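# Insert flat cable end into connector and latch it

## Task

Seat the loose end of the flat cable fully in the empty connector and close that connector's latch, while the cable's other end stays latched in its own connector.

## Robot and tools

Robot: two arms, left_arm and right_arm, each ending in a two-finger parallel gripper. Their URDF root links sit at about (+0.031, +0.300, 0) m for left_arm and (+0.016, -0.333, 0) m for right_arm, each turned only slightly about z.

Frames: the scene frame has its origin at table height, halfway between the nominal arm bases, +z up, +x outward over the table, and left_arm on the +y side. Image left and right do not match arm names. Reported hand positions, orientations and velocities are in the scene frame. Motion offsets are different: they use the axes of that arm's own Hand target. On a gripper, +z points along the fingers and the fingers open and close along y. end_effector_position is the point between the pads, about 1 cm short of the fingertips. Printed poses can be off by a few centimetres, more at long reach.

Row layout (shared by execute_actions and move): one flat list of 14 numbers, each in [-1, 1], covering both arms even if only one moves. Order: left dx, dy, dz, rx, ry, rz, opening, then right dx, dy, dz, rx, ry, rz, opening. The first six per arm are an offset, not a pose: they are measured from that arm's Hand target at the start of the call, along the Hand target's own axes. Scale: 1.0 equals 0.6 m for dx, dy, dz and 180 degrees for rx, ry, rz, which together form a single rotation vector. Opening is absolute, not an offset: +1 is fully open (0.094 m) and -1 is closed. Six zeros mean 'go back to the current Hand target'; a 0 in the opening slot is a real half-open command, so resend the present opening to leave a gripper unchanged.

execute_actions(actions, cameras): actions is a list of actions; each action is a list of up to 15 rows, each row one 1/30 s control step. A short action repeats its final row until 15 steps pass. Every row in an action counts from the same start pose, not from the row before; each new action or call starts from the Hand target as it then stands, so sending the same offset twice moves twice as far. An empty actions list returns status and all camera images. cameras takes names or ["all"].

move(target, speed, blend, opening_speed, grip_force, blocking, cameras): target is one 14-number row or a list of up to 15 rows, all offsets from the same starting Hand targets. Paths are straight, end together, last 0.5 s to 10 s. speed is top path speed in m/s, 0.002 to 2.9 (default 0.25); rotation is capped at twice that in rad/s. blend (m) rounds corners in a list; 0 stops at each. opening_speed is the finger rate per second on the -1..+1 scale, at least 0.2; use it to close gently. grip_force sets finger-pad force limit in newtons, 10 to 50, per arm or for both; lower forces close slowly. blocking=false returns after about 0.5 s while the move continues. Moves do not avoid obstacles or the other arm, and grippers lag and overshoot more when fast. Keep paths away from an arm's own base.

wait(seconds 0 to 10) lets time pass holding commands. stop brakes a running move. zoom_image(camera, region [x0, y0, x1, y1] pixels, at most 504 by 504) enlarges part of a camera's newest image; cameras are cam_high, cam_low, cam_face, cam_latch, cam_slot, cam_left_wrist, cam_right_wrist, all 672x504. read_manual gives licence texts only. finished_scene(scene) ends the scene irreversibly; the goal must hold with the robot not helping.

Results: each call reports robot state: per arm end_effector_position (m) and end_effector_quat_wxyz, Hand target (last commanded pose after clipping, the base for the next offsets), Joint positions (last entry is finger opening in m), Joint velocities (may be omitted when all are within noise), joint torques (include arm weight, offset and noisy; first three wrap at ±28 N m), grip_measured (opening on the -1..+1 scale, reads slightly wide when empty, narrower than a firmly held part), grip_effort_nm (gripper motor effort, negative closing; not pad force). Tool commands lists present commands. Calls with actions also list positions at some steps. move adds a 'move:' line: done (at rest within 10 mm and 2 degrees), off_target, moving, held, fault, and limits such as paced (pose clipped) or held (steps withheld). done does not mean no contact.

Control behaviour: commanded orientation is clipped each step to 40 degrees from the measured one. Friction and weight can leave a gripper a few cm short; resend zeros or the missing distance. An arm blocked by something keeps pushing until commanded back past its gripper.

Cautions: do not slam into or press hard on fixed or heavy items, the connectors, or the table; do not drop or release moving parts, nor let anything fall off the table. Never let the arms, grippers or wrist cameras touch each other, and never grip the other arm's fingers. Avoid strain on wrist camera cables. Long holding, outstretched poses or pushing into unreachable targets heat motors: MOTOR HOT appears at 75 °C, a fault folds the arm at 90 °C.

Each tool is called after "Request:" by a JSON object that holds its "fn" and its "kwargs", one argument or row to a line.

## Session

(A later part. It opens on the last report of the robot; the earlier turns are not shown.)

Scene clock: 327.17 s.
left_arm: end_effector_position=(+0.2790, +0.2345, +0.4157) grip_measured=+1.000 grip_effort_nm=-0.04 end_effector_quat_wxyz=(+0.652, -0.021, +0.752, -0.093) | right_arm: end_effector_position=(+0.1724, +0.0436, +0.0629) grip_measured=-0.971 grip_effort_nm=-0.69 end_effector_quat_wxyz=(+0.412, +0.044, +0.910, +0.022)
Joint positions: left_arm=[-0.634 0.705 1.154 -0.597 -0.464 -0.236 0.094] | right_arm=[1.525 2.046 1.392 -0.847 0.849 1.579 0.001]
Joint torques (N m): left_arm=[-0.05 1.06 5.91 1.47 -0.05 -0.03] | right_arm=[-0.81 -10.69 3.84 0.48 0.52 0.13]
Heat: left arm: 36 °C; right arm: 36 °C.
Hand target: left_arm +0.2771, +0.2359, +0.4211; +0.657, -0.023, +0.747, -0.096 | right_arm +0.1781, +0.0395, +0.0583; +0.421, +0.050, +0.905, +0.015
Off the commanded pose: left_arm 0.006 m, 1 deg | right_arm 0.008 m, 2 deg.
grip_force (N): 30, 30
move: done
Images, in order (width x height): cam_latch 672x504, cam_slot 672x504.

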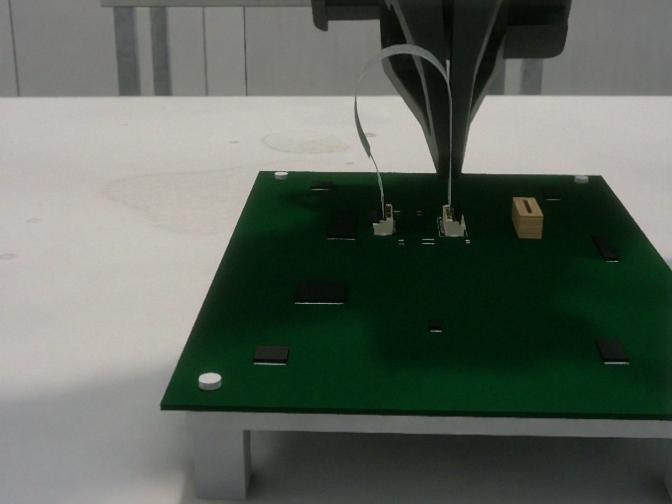

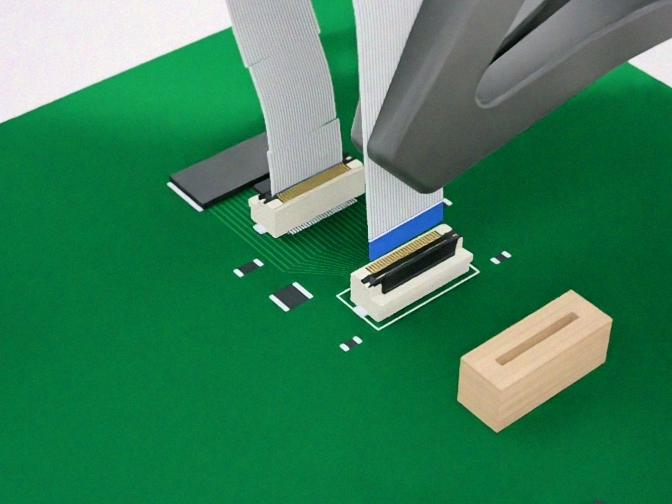

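Request:
{"fn": "move", "kwargs": {
  "target": [0,0,0,0,0,0,1,0,0.0013,0,-0.0013,-0.0006,0.0015,-1],
  "speed": 0.06,
  "cameras": ["cam_latch","cam_slot"]
}}

Request:
{"fn": "zoom_image", "kwargs": {
  "camera": "cam_latch",
  "region": [420, 150, 504, 240]
}}

Request:
{"fn": "zoom_image", "kwargs": {
  "camera": "cam_slot",
  "region": [330, 170, 490, 330]
}}

Scene clock: 334.93 s.
left_arm: end_effector_position=(+0.2790, +0.2345, +0.4157) grip_measured=+1.000 grip_effort_nm=-0.03 end_effector_quat_wxyz=(+0.652, -0.021, +0.752, -0.093) | right_arm: end_effector_position=(+0.1725, +0.0450, +0.0630) grip_measured=-0.971 grip_effort_nm=-0.69 end_effector_quat_wxyz=(+0.412, +0.046, +0.909, +0.025)
Joint positions: left_arm=[-0.634 0.705 1.154 -0.597 -0.464 -0.236 0.094] | right_arm=[1.525 2.046 1.392 -0.84 0.849 1.579 0.001]
Joint torques (N m): left_arm=[-0.05 1.02 5.87 1.46 -0.07 -0.01] | right_arm=[-0.84 -10.77 3.82 0.48 0.57 0.14]
Heat: left arm: 36 °C; right arm: 35 °C.
Hand target: left_arm +0.2771, +0.2359, +0.4211; +0.657, -0.023, +0.747, -0.096 | right_arm +0.1782, +0.0402, +0.0583; +0.422, +0.051, +0.905, +0.018
Off the commanded pose: left_arm 0.006 m, 1 deg | right_arm 0.009 m, 2 deg.
grip_force (N): 30, 30
move: done
Images, in order (width x height): cam_latch 672x504, cam_slot 672x504.

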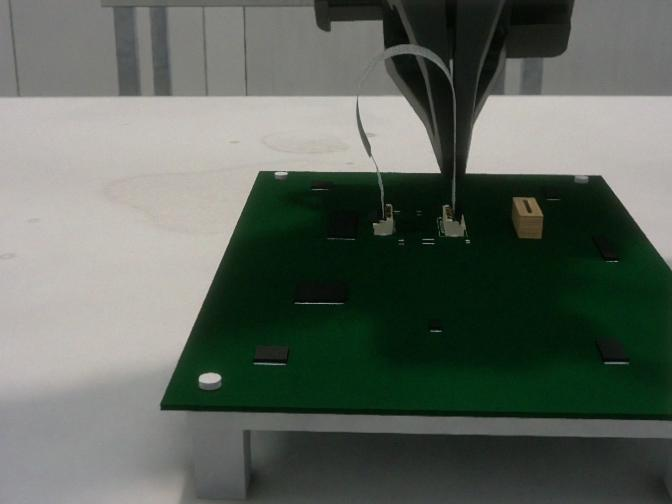

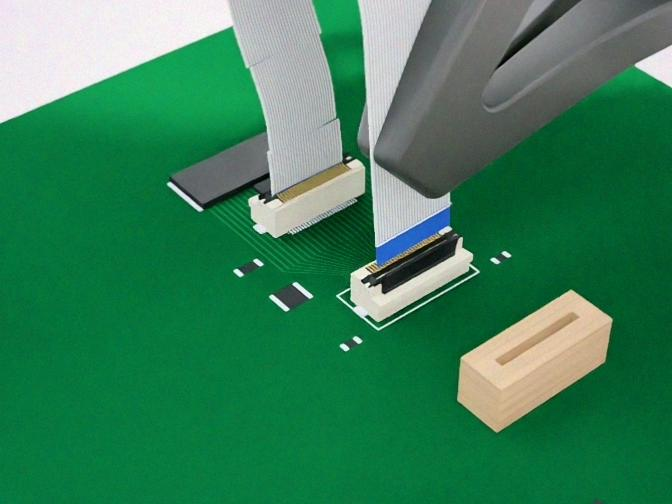

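Scaled by 5.600.

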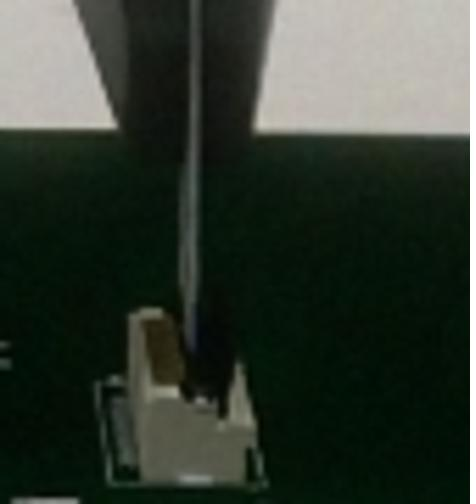

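Scaled by 3.150.

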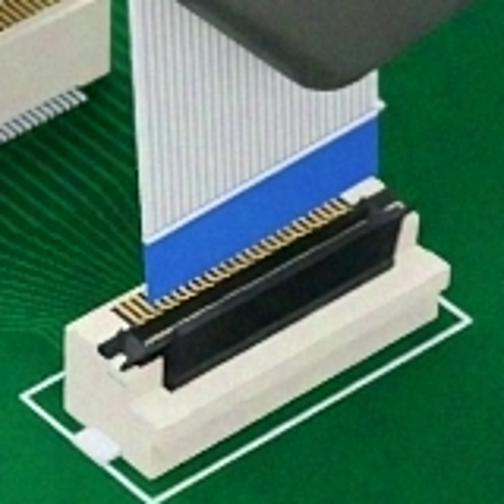

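Request:
{"fn": "move", "kwargs": {
  "target": [0,0,0,0,0,0,1,0.0032,-0.0011,0.0027,0,0,0,-1],
  "speed": 0.06,
  "cameras": ["cam_latch","cam_slot"]
}}

Request:
{"fn": "zoom_image", "kwargs": {
  "camera": "cam_latch",
  "region": [420, 150, 504, 240]
}}

Request:
{"fn": "zoom_image", "kwargs": {
  "camera": "cam_slot",
  "region": [330, 170, 490, 330]
}}

Scene clock: 340.97 s.
left_arm: end_effector_position=(+0.2790, +0.2345, +0.4157) grip_measured=+1.000 grip_effort_nm=-0.03 end_effector_quat_wxyz=(+0.652, -0.021, +0.752, -0.093) | right_arm: end_effector_position=(+0.1725, +0.0445, +0.0613) grip_measured=-0.971 grip_effort_nm=-0.69 end_effector_quat_wxyz=(+0.412, +0.046, +0.909, +0.026)
Joint positions: left_arm=[-0.634 0.705 1.154 -0.597 -0.464 -0.236 0.094] | right_arm=[1.525 2.046 1.385 -0.831 0.849 1.579 0.001]
Joint torques (N m): left_arm=[-0.03 1.01 5.89 1.47 -0.07 -0.02] | right_arm=[-0.79 -10.54 3.73 0.51 0.57 0.15]
Heat: left arm: 36 °C; right arm: 35 °C.
Hand target: left_arm +0.2771, +0.2359, +0.4211; +0.657, -0.023, +0.747, -0.096 | right_arm +0.1781, +0.0398, +0.0558; +0.422, +0.051, +0.905, +0.018
Off the commanded pose: left_arm 0.006 m, 1 deg | right_arm 0.009 m, 2 deg.
grip_force (N): 30, 30
move: done
Images, in order (width x height): cam_latch 672x504, cam_slot 672x504.

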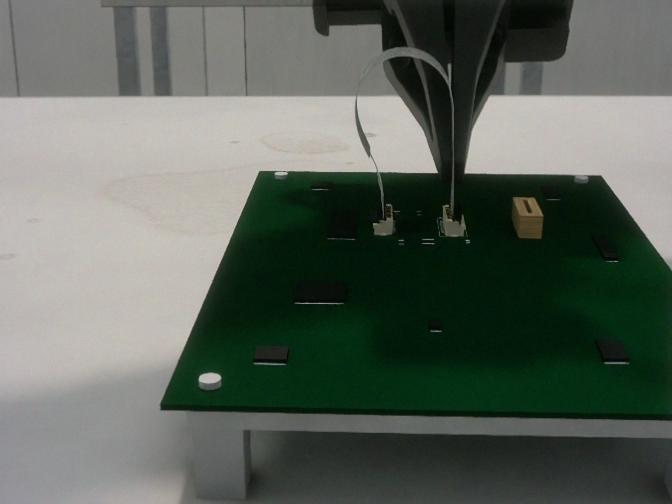

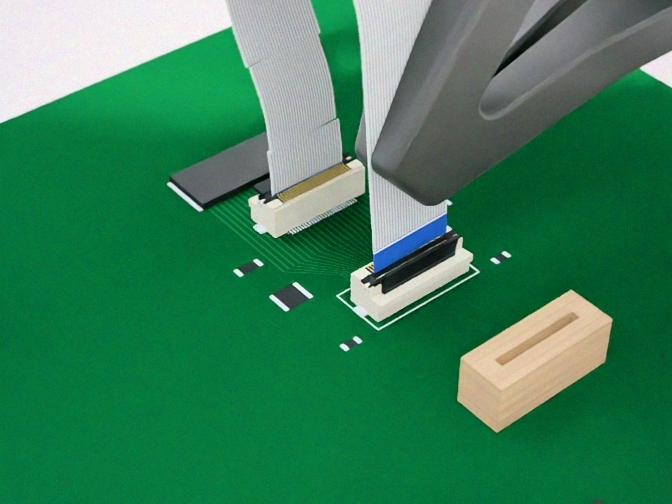

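Scaled by 5.600.

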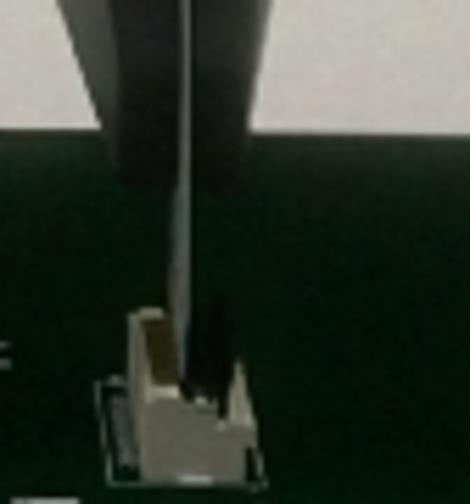

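Scaled by 3.150.

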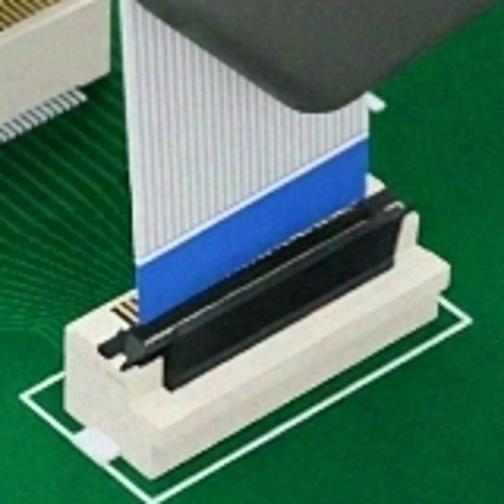

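Request:
{"fn": "move", "kwargs": {
  "target": [0,0,0,0,0,0,1,0.0052,-0.0005,0.0043,0,0,0,-1],
  "speed": 0.04,
  "cameras": ["cam_latch","cam_slot"]
}}

Request:
{"fn": "zoom_image", "kwargs": {
  "camera": "cam_latch",
  "region": [420, 150, 504, 240]
}}

Request:
{"fn": "zoom_image", "kwargs": {
  "camera": "cam_slot",
  "region": [330, 170, 490, 330]
}}

Scene clock: 345.03 s.
left_arm: end_effector_position=(+0.2790, +0.2345, +0.4157) grip_measured=+1.000 grip_effort_nm=-0.03 end_effector_quat_wxyz=(+0.652, -0.021, +0.752, -0.093) | right_arm: end_effector_position=(+0.1726, +0.0451, +0.0598) grip_measured=-0.971 grip_effort_nm=-0.69 end_effector_quat_wxyz=(+0.413, +0.047, +0.909, +0.029)
Joint positions: left_arm=[-0.634 0.705 1.154 -0.597 -0.464 -0.236 0.094] | right_arm=[1.525 2.046 1.377 -0.816 0.85 1.579 0.001]
Joint torques (N m): left_arm=[-0.03 1.02 5.89 1.47 -0.06 -0.02] | right_arm=[-0.81 -9.92 3.67 0.52 0.59 0.13]
Heat: left arm: 36 °C; right arm: 35 °C.
Hand target: left_arm +0.2771, +0.2359, +0.4211; +0.657, -0.023, +0.747, -0.096 | right_arm +0.1781, +0.0397, +0.0517; +0.422, +0.051, +0.905, +0.018
Off the commanded pose: left_arm 0.006 m, 1 deg | right_arm 0.011 m, 2 deg.
grip_force (N): 30, 30
move: off_target (right_arm)
Images, in order (width x height): cam_latch 672x504, cam_slot 672x504.

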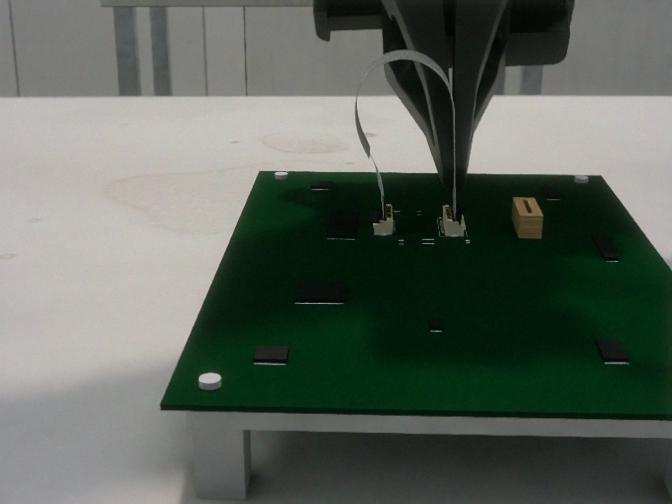

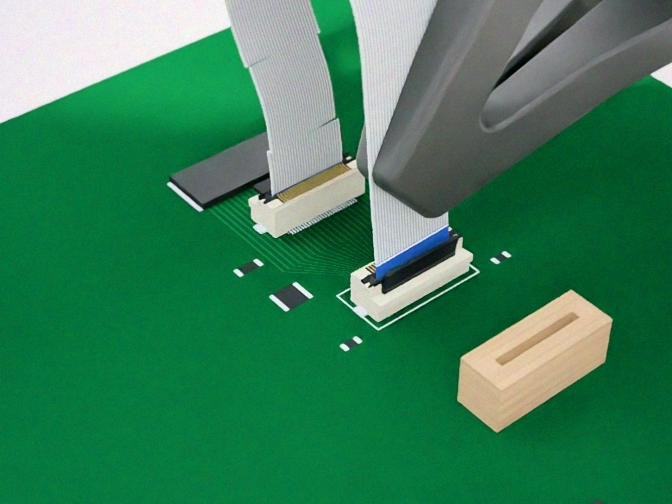

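Scaled by 5.600.

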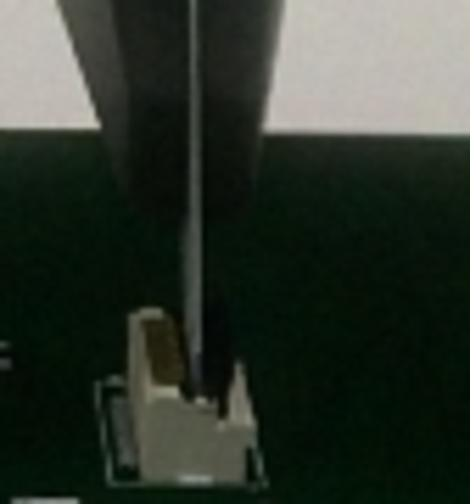

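Scaled by 3.150.

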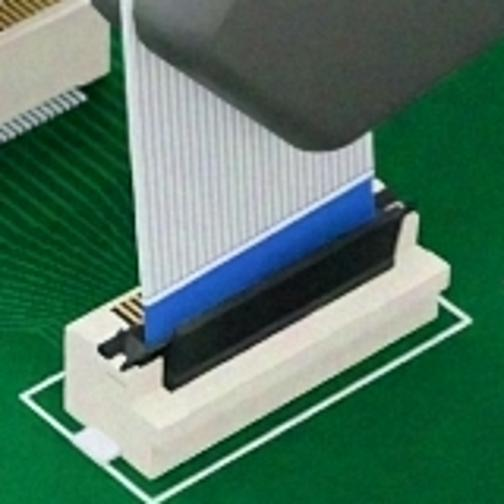

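Request:
{"fn": "move", "kwargs": {
  "target": [0,0,0,0,0,0,1,0.0063,-0.002,0.0053,0,0,0,-1],
  "speed": 0.04,
  "cameras": ["cam_latch","cam_slot","cam_face"]
}}

Request:
{"fn": "zoom_image", "kwargs": {
  "camera": "cam_latch",
  "region": [420, 150, 504, 240]
}}

Request:
{"fn": "zoom_image", "kwargs": {
  "camera": "cam_slot",
  "region": [330, 170, 490, 330]
}}

Scene clock: 349.23 s.
left_arm: end_effector_position=(+0.2790, +0.2345, +0.4157) grip_measured=+1.000 grip_effort_nm=-0.03 end_effector_quat_wxyz=(+0.652, -0.021, +0.752, -0.093) | right_arm: end_effector_position=(+0.1734, +0.0447, +0.0574) grip_measured=-0.971 grip_effort_nm=-0.69 end_effector_quat_wxyz=(+0.416, +0.048, +0.908, +0.030)
Joint positions: left_arm=[-0.634 0.705 1.154 -0.597 -0.464 -0.236 0.094] | right_arm=[1.525 2.049 1.366 -0.799 0.857 1.579 0.001]
Joint torques (N m): left_arm=[-0.06 1.05 5.9 1.48 -0.06 0] | right_arm=[-0.77 -9.7 3.52 0.56 0.5 0.17]
Heat: left arm: 36 °C; right arm: 34 °C.
Hand target: left_arm +0.2771, +0.2359, +0.4211; +0.657, -0.023, +0.747, -0.096 | right_arm +0.1780, +0.0388, +0.0467; +0.422, +0.051, +0.905, +0.017
Off the commanded pose: left_arm 0.006 m, 1 deg | right_arm 0.013 m, 2 deg.
grip_force (N): 30, 30
move: off_target (right_arm)
Images, in order (width x height): cam_face 672x504, cam_latch 672x504, cam_slot 672x504.

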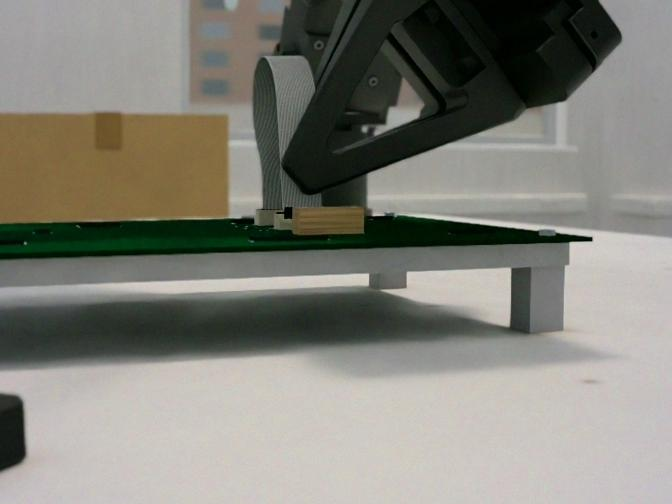

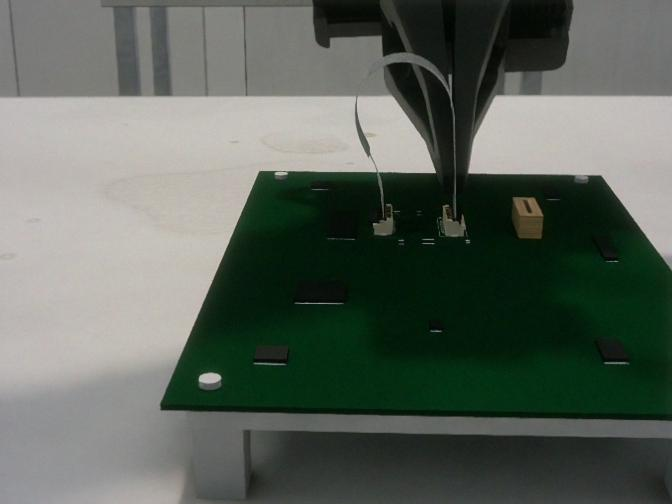

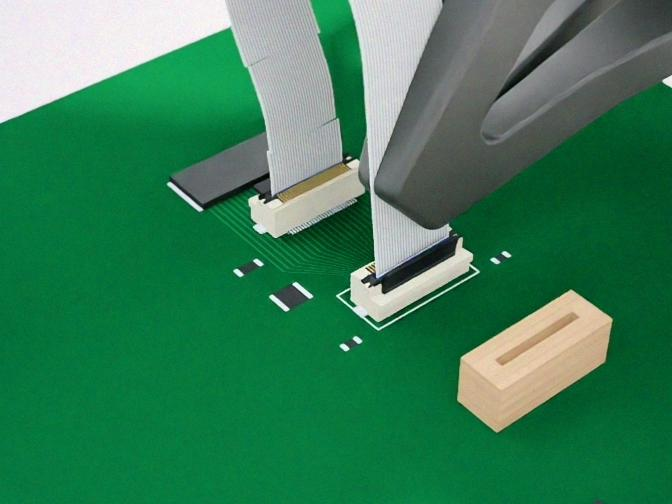

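Scaled by 5.600.

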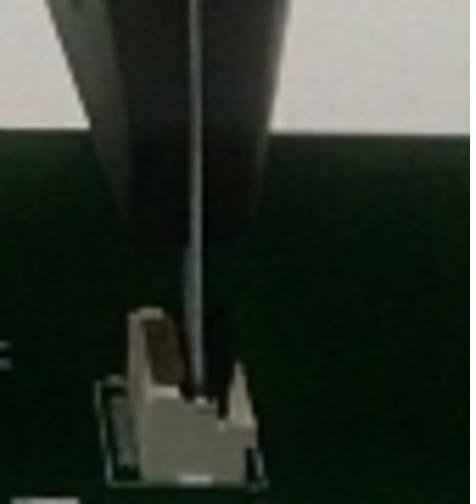

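Scaled by 3.150.

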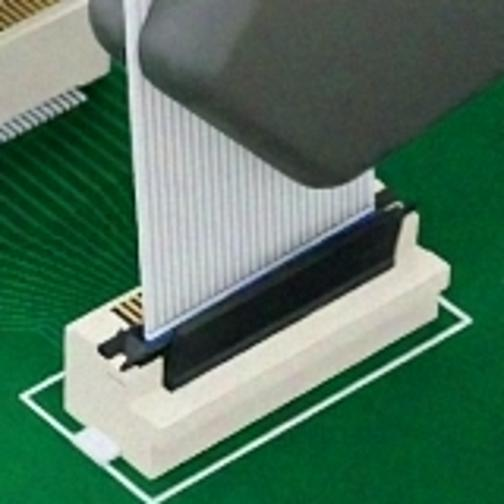

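Request:
{"fn": "move", "kwargs": {
  "target": [0,0,0,0,0,0,1,0.0063,-0.002,0.0053,0,0,0,-1],
  "speed": 0.04,
  "cameras": ["cam_latch","cam_slot"]
}}

Request:
{"fn": "zoom_image", "kwargs": {
  "camera": "cam_latch",
  "region": [420, 150, 504, 240]
}}

Request:
{"fn": "zoom_image", "kwargs": {
  "camera": "cam_slot",
  "region": [330, 170, 490, 330]
}}

Scene clock: 353.37 s.
left_arm: end_effector_position=(+0.2790, +0.2345, +0.4157) grip_measured=+1.000 grip_effort_nm=-0.04 end_effector_quat_wxyz=(+0.652, -0.021, +0.752, -0.093) | right_arm: end_effector_position=(+0.1739, +0.0444, +0.0564) grip_measured=-0.971 grip_effort_nm=-0.69 end_effector_quat_wxyz=(+0.418, +0.049, +0.907, +0.032)
Joint positions: left_arm=[-0.634 0.705 1.154 -0.597 -0.464 -0.236 0.094] | right_arm=[1.525 2.049 1.359 -0.788 0.862 1.579 0.001]
Joint torques (N m): left_arm=[-0.03 0.99 5.89 1.47 -0.07 -0.01] | right_arm=[-0.69 -9.16 3.03 0.62 0.47 0.14]
Heat: left arm: 36 °C; right arm: 34 °C.
Hand target: left_arm +0.2771, +0.2359, +0.4211; +0.657, -0.023, +0.747, -0.096 | right_arm +0.1780, +0.0381, +0.0417; +0.422, +0.051, +0.905, +0.018
Off the commanded pose: left_arm 0.006 m, 1 deg | right_arm 0.017 m, 2 deg.
grip_force (N): 30, 30
move: off_target (right_arm)
Images, in order (width x height): cam_latch 672x504, cam_slot 672x504.

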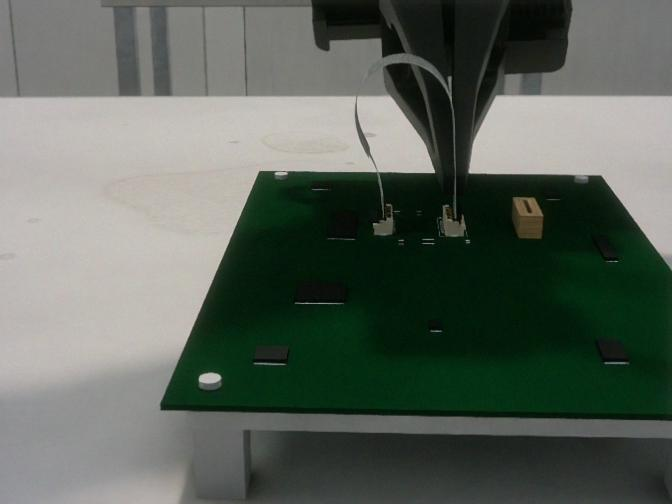

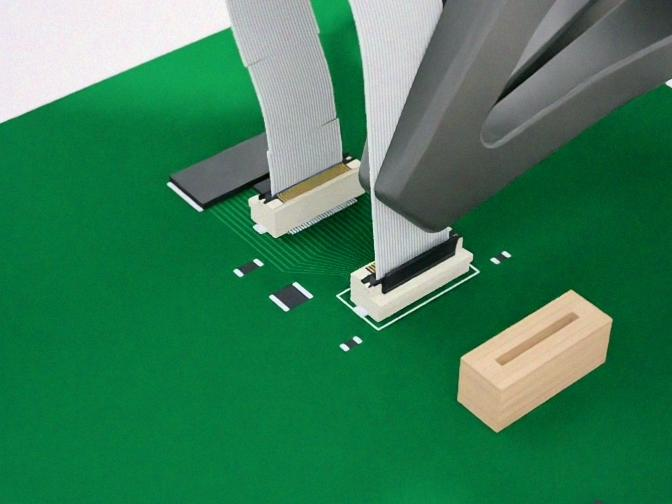

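Scaled by 5.600.

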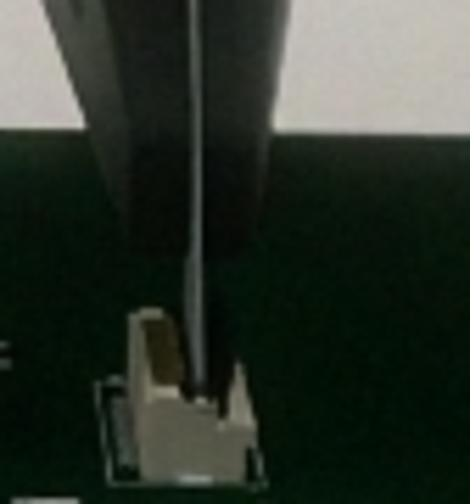

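Scaled by 3.150.

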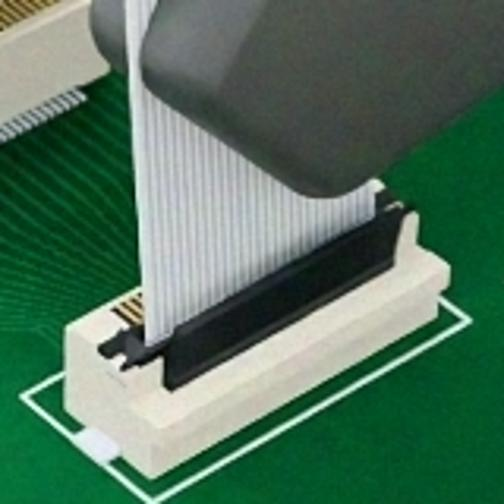

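Request:
{"fn": "move", "kwargs": {
  "target": [
    [0,0,0,0,0,0,1,-0.0127,0.0018,-0.0107,0,0,0,-1],
    [0,0,0,0,0,0,1,-0.0127,0.0018,-0.0107,0,0,0,-0.91]
  ],
  "speed": 0.08,
  "cameras": ["cam_latch","cam_slot"]
}}

Request:
{"fn": "zoom_image", "kwargs": {
  "camera": "cam_latch",
  "region": [420, 150, 504, 240]
}}

Request:
{"fn": "zoom_image", "kwargs": {
  "camera": "cam_slot",
  "region": [330, 170, 490, 330]
}}

Scene clock: 364.77 s.
left_arm: end_effector_position=(+0.2790, +0.2345, +0.4157) grip_measured=+1.000 grip_effort_nm=-0.03 end_effector_quat_wxyz=(+0.652, -0.021, +0.752, -0.093) | right_arm: end_effector_position=(+0.1732, +0.0439, +0.0553) grip_measured=-0.912 grip_effort_nm=0.08 end_effector_quat_wxyz=(+0.415, +0.048, +0.908, +0.030)
Joint positions: left_arm=[-0.634 0.705 1.154 -0.597 -0.464 -0.236 0.094] | right_arm=[1.525 2.05 1.359 -0.791 0.855 1.579 0.004]
Joint torques (N m): left_arm=[-0.05 1.05 5.9 1.47 -0.07 -0.01] | right_arm=[-0.77 -10.62 4.41 0.24 0.55 0.11]
Heat: left arm: 36 °C; right arm: 34 °C.
Hand target: left_arm +0.2771, +0.2359, +0.4211; +0.657, -0.023, +0.747, -0.096 | right_arm +0.1780, +0.0384, +0.0517; +0.422, +0.051, +0.905, +0.018
Off the commanded pose: left_arm 0.006 m, 1 deg | right_arm 0.008 m, 2 deg.
grip_force (N): 30, 30
move: done
Images, in order (width x height): cam_latch 672x504, cam_slot 672x504.

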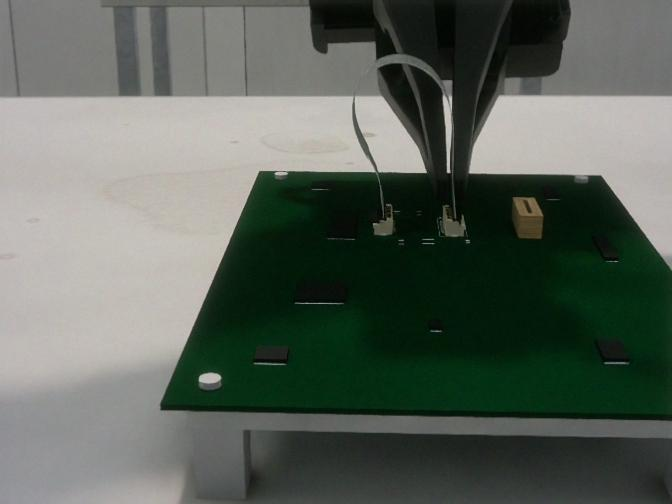

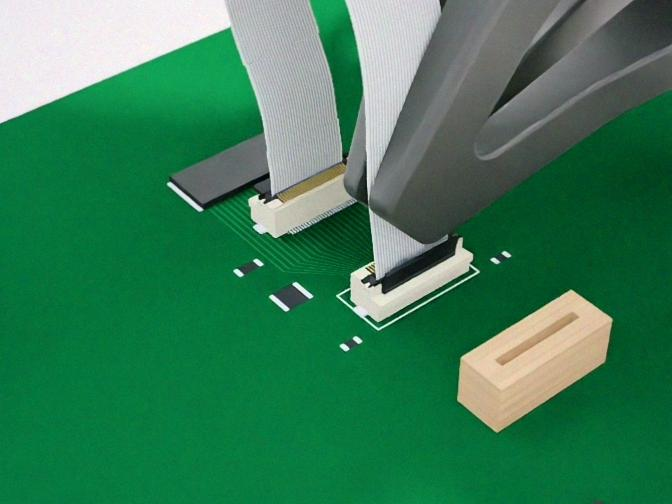

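Scaled by 5.600.

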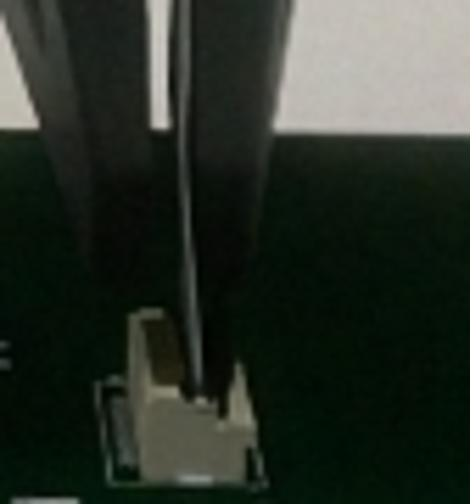

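Scaled by 3.150.

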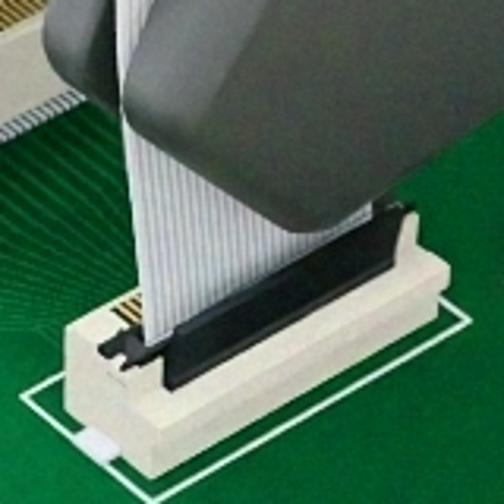

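Request:
{"fn": "move", "kwargs": {
  "target": [0,0,0,0,0,0,1,0.0163,0.0078,0.0123,0,0,0,-0.91],
  "speed": 0.03,
  "cameras": ["cam_latch","cam_slot"]
}}

Request:
{"fn": "zoom_image", "kwargs": {
  "camera": "cam_latch",
  "region": [420, 150, 504, 240]
}}

Request:
{"fn": "zoom_image", "kwargs": {
  "camera": "cam_slot",
  "region": [330, 170, 490, 330]
}}

Scene clock: 369.80 s.
left_arm: end_effector_position=(+0.2790, +0.2345, +0.4157) grip_measured=+1.000 grip_effort_nm=-0.03 end_effector_quat_wxyz=(+0.652, -0.021, +0.752, -0.093) | right_arm: end_effector_position=(+0.1756, +0.0437, +0.0505) grip_measured=-0.912 grip_effort_nm=0.08 end_effector_quat_wxyz=(+0.425, +0.046, +0.904, +0.024)
Joint positions: left_arm=[-0.634 0.705 1.154 -0.597 -0.464 -0.236 0.094] | right_arm=[1.525 2.071 1.359 -0.783 0.876 1.579 0.004]
Joint torques (N m): left_arm=[-0.03 1.05 5.9 1.47 -0.06 -0.01] | right_arm=[-0.65 -9.05 5.07 0.43 0.32 0.18]
Heat: left arm: 36 °C; right arm: 34 °C.
Hand target: left_arm +0.2771, +0.2359, +0.4211; +0.657, -0.023, +0.747, -0.096 | right_arm +0.1778, +0.0440, +0.0399; +0.422, +0.051, +0.905, +0.018
Off the commanded pose: left_arm 0.006 m, 1 deg | right_arm 0.011 m, 1 deg.
grip_force (N): 30, 30
move: off_target (right_arm)
Images, in order (width x height): cam_latch 672x504, cam_slot 672x504.

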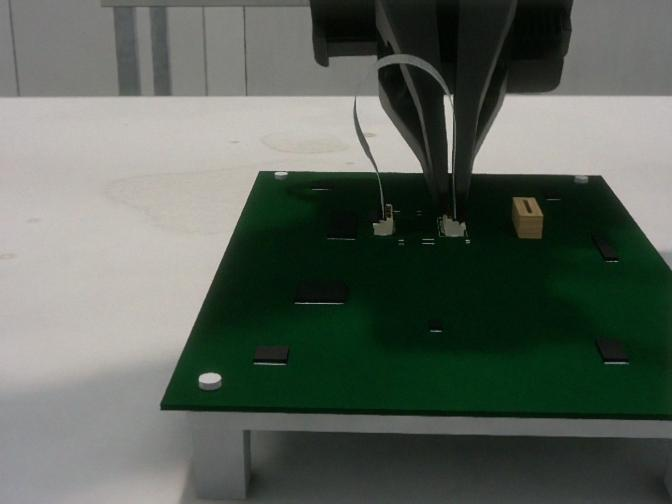

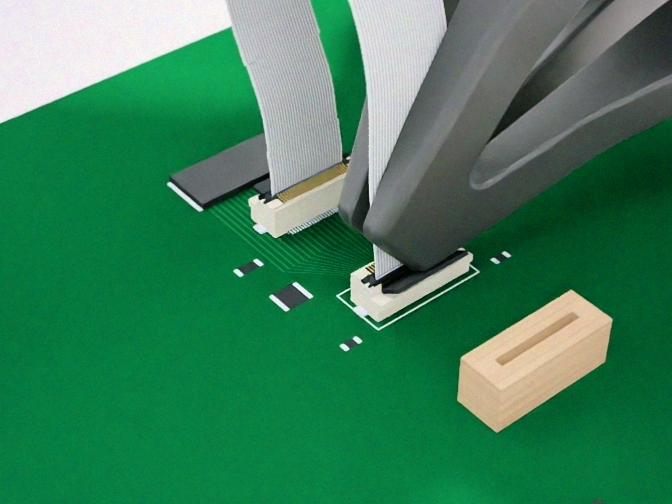

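Scaled by 5.600.

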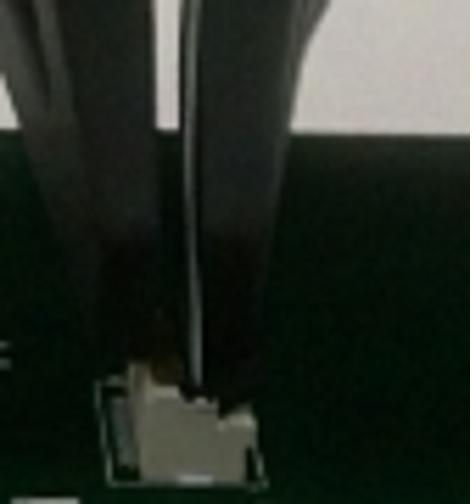

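Scaled by 3.150.

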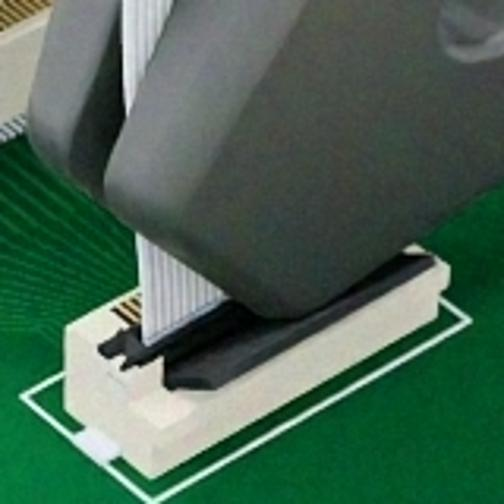

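Request:
{"fn": "move", "kwargs": {
  "target": [0,0,0,0,0,0,1,0.0066,0.0015,0.0053,0,0,0,-0.91],
  "speed": 0.03,
  "cameras": ["cam_latch","cam_slot"]
}}

Request:
{"fn": "zoom_image", "kwargs": {
  "camera": "cam_latch",
  "region": [420, 150, 504, 240]
}}

Request:
{"fn": "zoom_image", "kwargs": {
  "camera": "cam_slot",
  "region": [330, 170, 490, 330]
}}

Scene clock: 374.03 s.
left_arm: end_effector_position=(+0.2790, +0.2345, +0.4157) grip_measured=+1.000 grip_effort_nm=-0.03 end_effector_quat_wxyz=(+0.652, -0.021, +0.752, -0.093) | right_arm: end_effector_position=(+0.1769, +0.0436, +0.0500) grip_measured=-0.912 grip_effort_nm=0.08 end_effector_quat_wxyz=(+0.430, +0.045, +0.901, +0.022)
Joint positions: left_arm=[-0.634 0.705 1.154 -0.597 -0.464 -0.236 0.094] | right_arm=[1.525 2.077 1.359 -0.781 0.888 1.579 0.004]
Joint torques (N m): left_arm=[-0.06 1.03 5.89 1.47 -0.08 -0.01] | right_arm=[-0.54 -8.43 4.86 0.59 0.19 0.17]
Heat: left arm: 36 °C; right arm: 34 °C.
Hand target: left_arm +0.2771, +0.2359, +0.4211; +0.657, -0.023, +0.747, -0.096 | right_arm +0.1777, +0.0454, +0.0348; +0.422, +0.051, +0.905, +0.018
Off the commanded pose: left_arm 0.006 m, 1 deg | right_arm 0.015 m, 1 deg.
grip_force (N): 30, 30
move: off_target (right_arm)
Images, in order (width x height): cam_latch 672x504, cam_slot 672x504.

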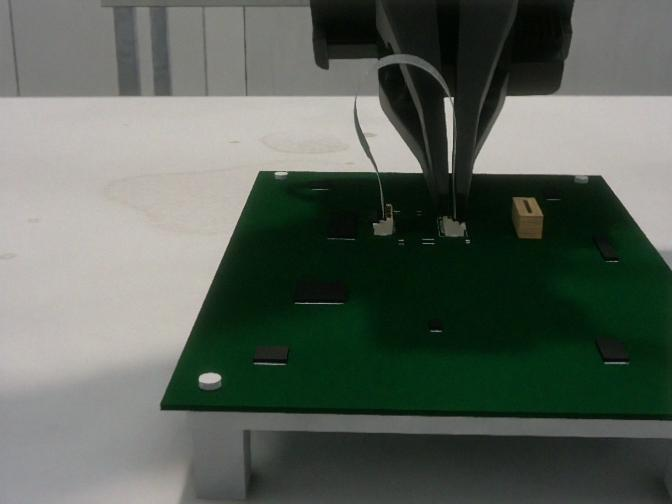

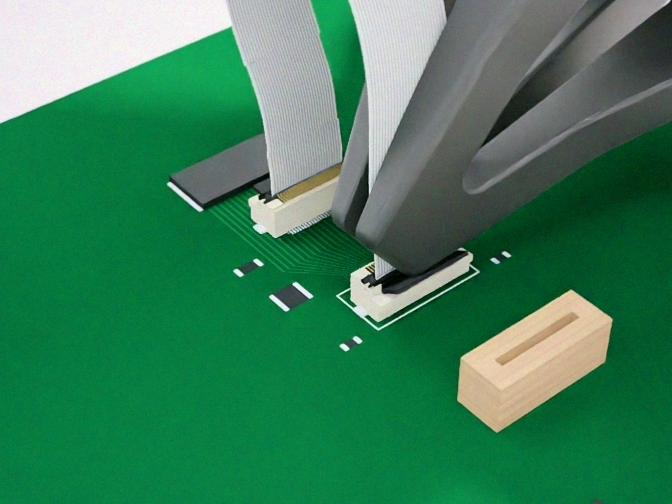

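Scaled by 5.600.

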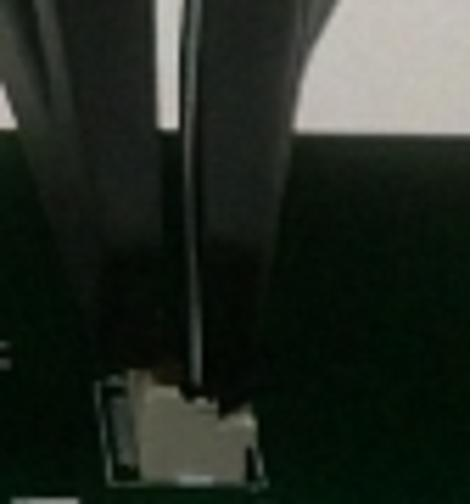

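Scaled by 3.150.

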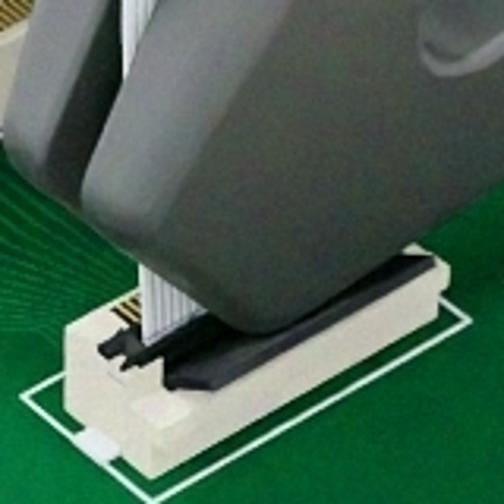

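Request:
{"fn": "move", "kwargs": {
  "target": [0,0,0,0,0,0,1,-0.0393,0.0055,-0.0335,0,0,0,-0.8],
  "speed": 0.06,
  "cameras": ["cam_latch","cam_slot"]
}}

Request:
{"fn": "zoom_image", "kwargs": {
  "camera": "cam_latch",
  "region": [360, 150, 504, 250]
}}

Request:
{"fn": "zoom_image", "kwargs": {
  "camera": "cam_slot",
  "region": [330, 170, 490, 330]
}}

Scene clock: 379.40 s.
left_arm: end_effector_position=(+0.2790, +0.2345, +0.4157) grip_measured=+1.000 grip_effort_nm=-0.03 end_effector_quat_wxyz=(+0.652, -0.021, +0.752, -0.093) | right_arm: end_effector_position=(+0.1732, +0.0421, +0.0525) grip_measured=-0.802 grip_effort_nm=0.08 end_effector_quat_wxyz=(+0.415, +0.039, +0.909, +0.008)
Joint positions: left_arm=[-0.634 0.705 1.154 -0.597 -0.464 -0.236 0.094] | right_arm=[1.525 2.078 1.393 -0.845 0.856 1.58 0.009]
Joint torques (N m): left_arm=[-0.05 1.01 5.89 1.46 -0.07 -0.02] | right_arm=[-0.43 -13.19 6.94 0.07 0.49 0.16]
Heat: left arm: 36 °C; right arm: 33 °C.
Hand target: left_arm +0.2771, +0.2359, +0.4211; +0.657, -0.023, +0.747, -0.096 | right_arm +0.1776, +0.0463, +0.0660; +0.422, +0.051, +0.905, +0.018
Off the commanded pose: left_arm 0.006 m, 1 deg | right_arm 0.015 m, 2 deg.
grip_force (N): 30, 30
move: off_target (right_arm)
Images, in order (width x height): cam_latch 672x504, cam_slot 672x504.

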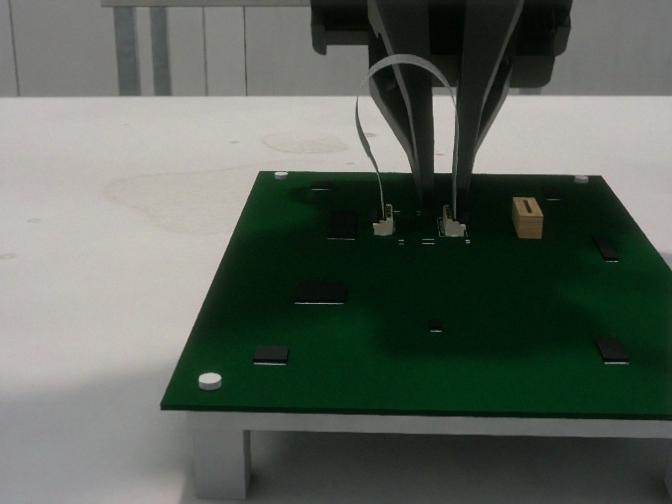

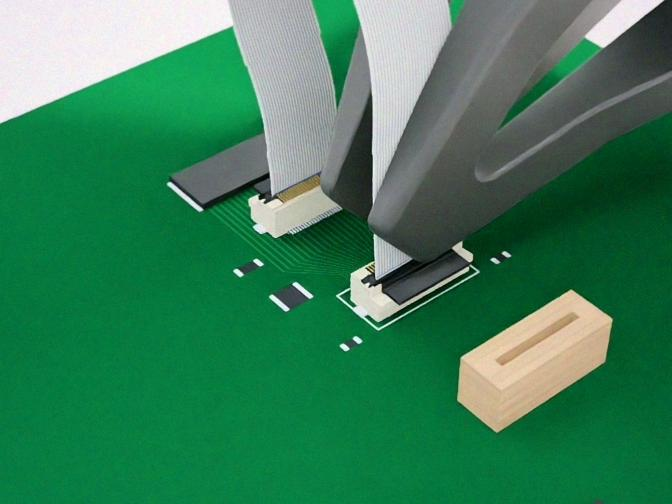

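Scaled by 3.500.

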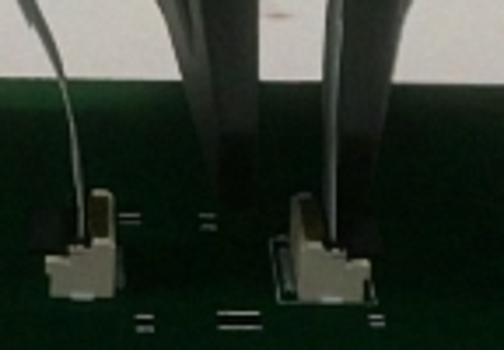

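Scaled by 3.150.

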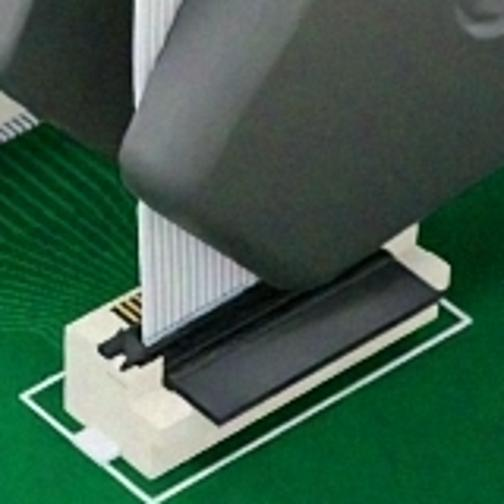

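Request:
{"fn": "move", "kwargs": {
  "target": [0,0,0,0,0,0,1,0.0435,-0.0038,-0.083,0,0,0,-0.8],
  "speed": 0.1,
  "cameras": ["cam_latch","cam_slot","cam_right_wrist"]
}}

Request:
{"fn": "zoom_image", "kwargs": {
  "camera": "cam_latch",
  "region": [360, 150, 504, 250]
}}

Request:
{"fn": "zoom_image", "kwargs": {
  "camera": "cam_slot",
  "region": [330, 170, 490, 330]
}}

Scene clock: 385.40 s.
left_arm: end_effector_position=(+0.2790, +0.2345, +0.4157) grip_measured=+1.000 grip_effort_nm=-0.03 end_effector_quat_wxyz=(+0.652, -0.021, +0.752, -0.093) | right_arm: end_effector_position=(+0.1216, +0.0410, +0.0754) grip_measured=-0.802 grip_effort_nm=0.07 end_effector_quat_wxyz=(+0.414, +0.046, +0.909, +0.013)
Joint positions: left_arm=[-0.634 0.705 1.154 -0.597 -0.464 -0.236 0.094] | right_arm=[1.661 2.078 1.491 -1.094 0.849 1.8 0.009]
Joint torques (N m): left_arm=[-0.02 1.06 5.9 1.46 -0.06 -0.02] | right_arm=[0.31 -10.02 6.86 -0.08 0.55 0.2]
Heat: left arm: 36 °C; right arm: 35 °C.
Hand target: left_arm +0.2771, +0.2359, +0.4211; +0.657, -0.023, +0.747, -0.096 | right_arm +0.1227, +0.0473, +0.0779; +0.422, +0.051, +0.905, +0.017
Off the commanded pose: left_arm 0.006 m, 1 deg | right_arm 0.007 m, 1 deg.
grip_force (N): 30, 30
move: done
Images, in order (width x height): cam_latch 672x504, cam_slot 672x504, cam_right_wrist 672x504.

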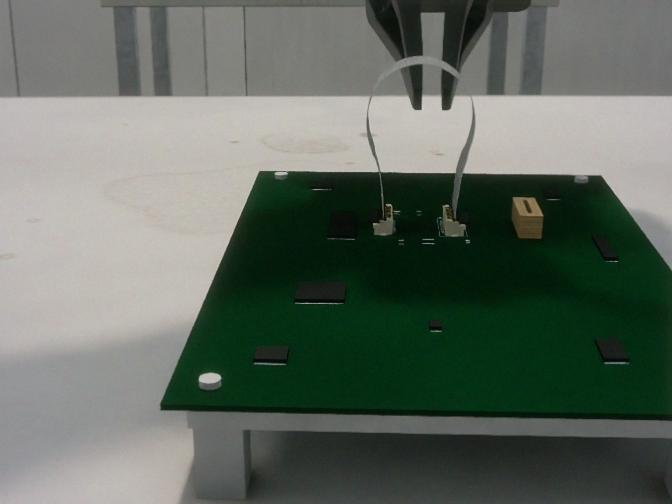

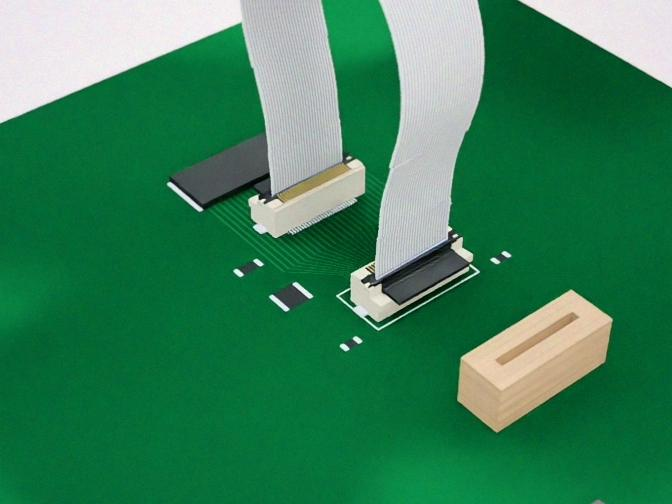

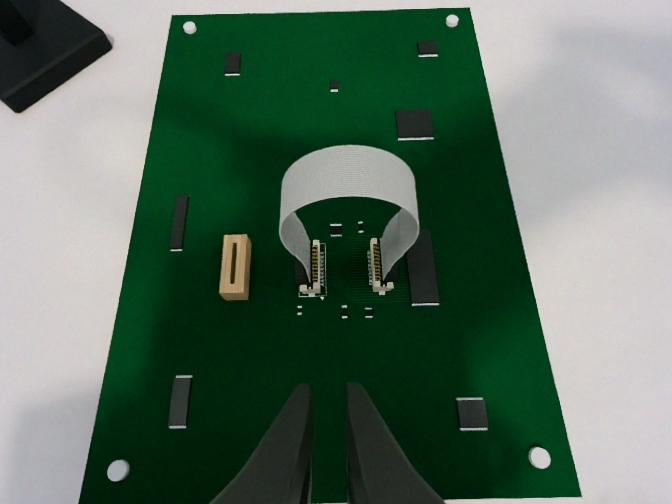

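Scaled by 3.500.

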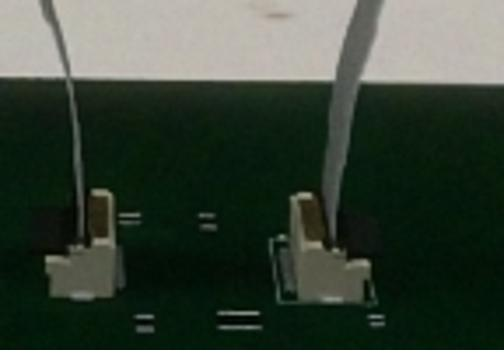

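Scaled by 3.150.

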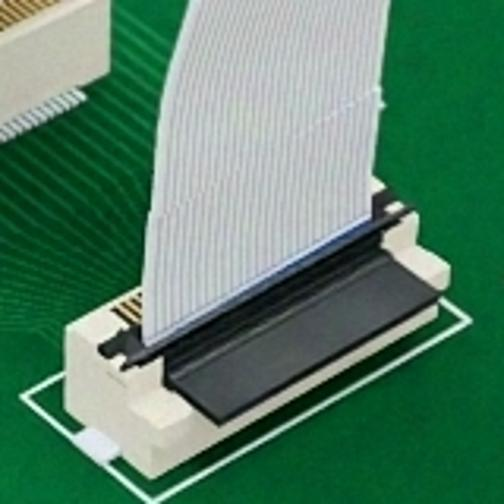

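Request:
{"fn": "finished_scene", "kwargs": {
  "scene": 1
}}

The scene is finished: the task was done.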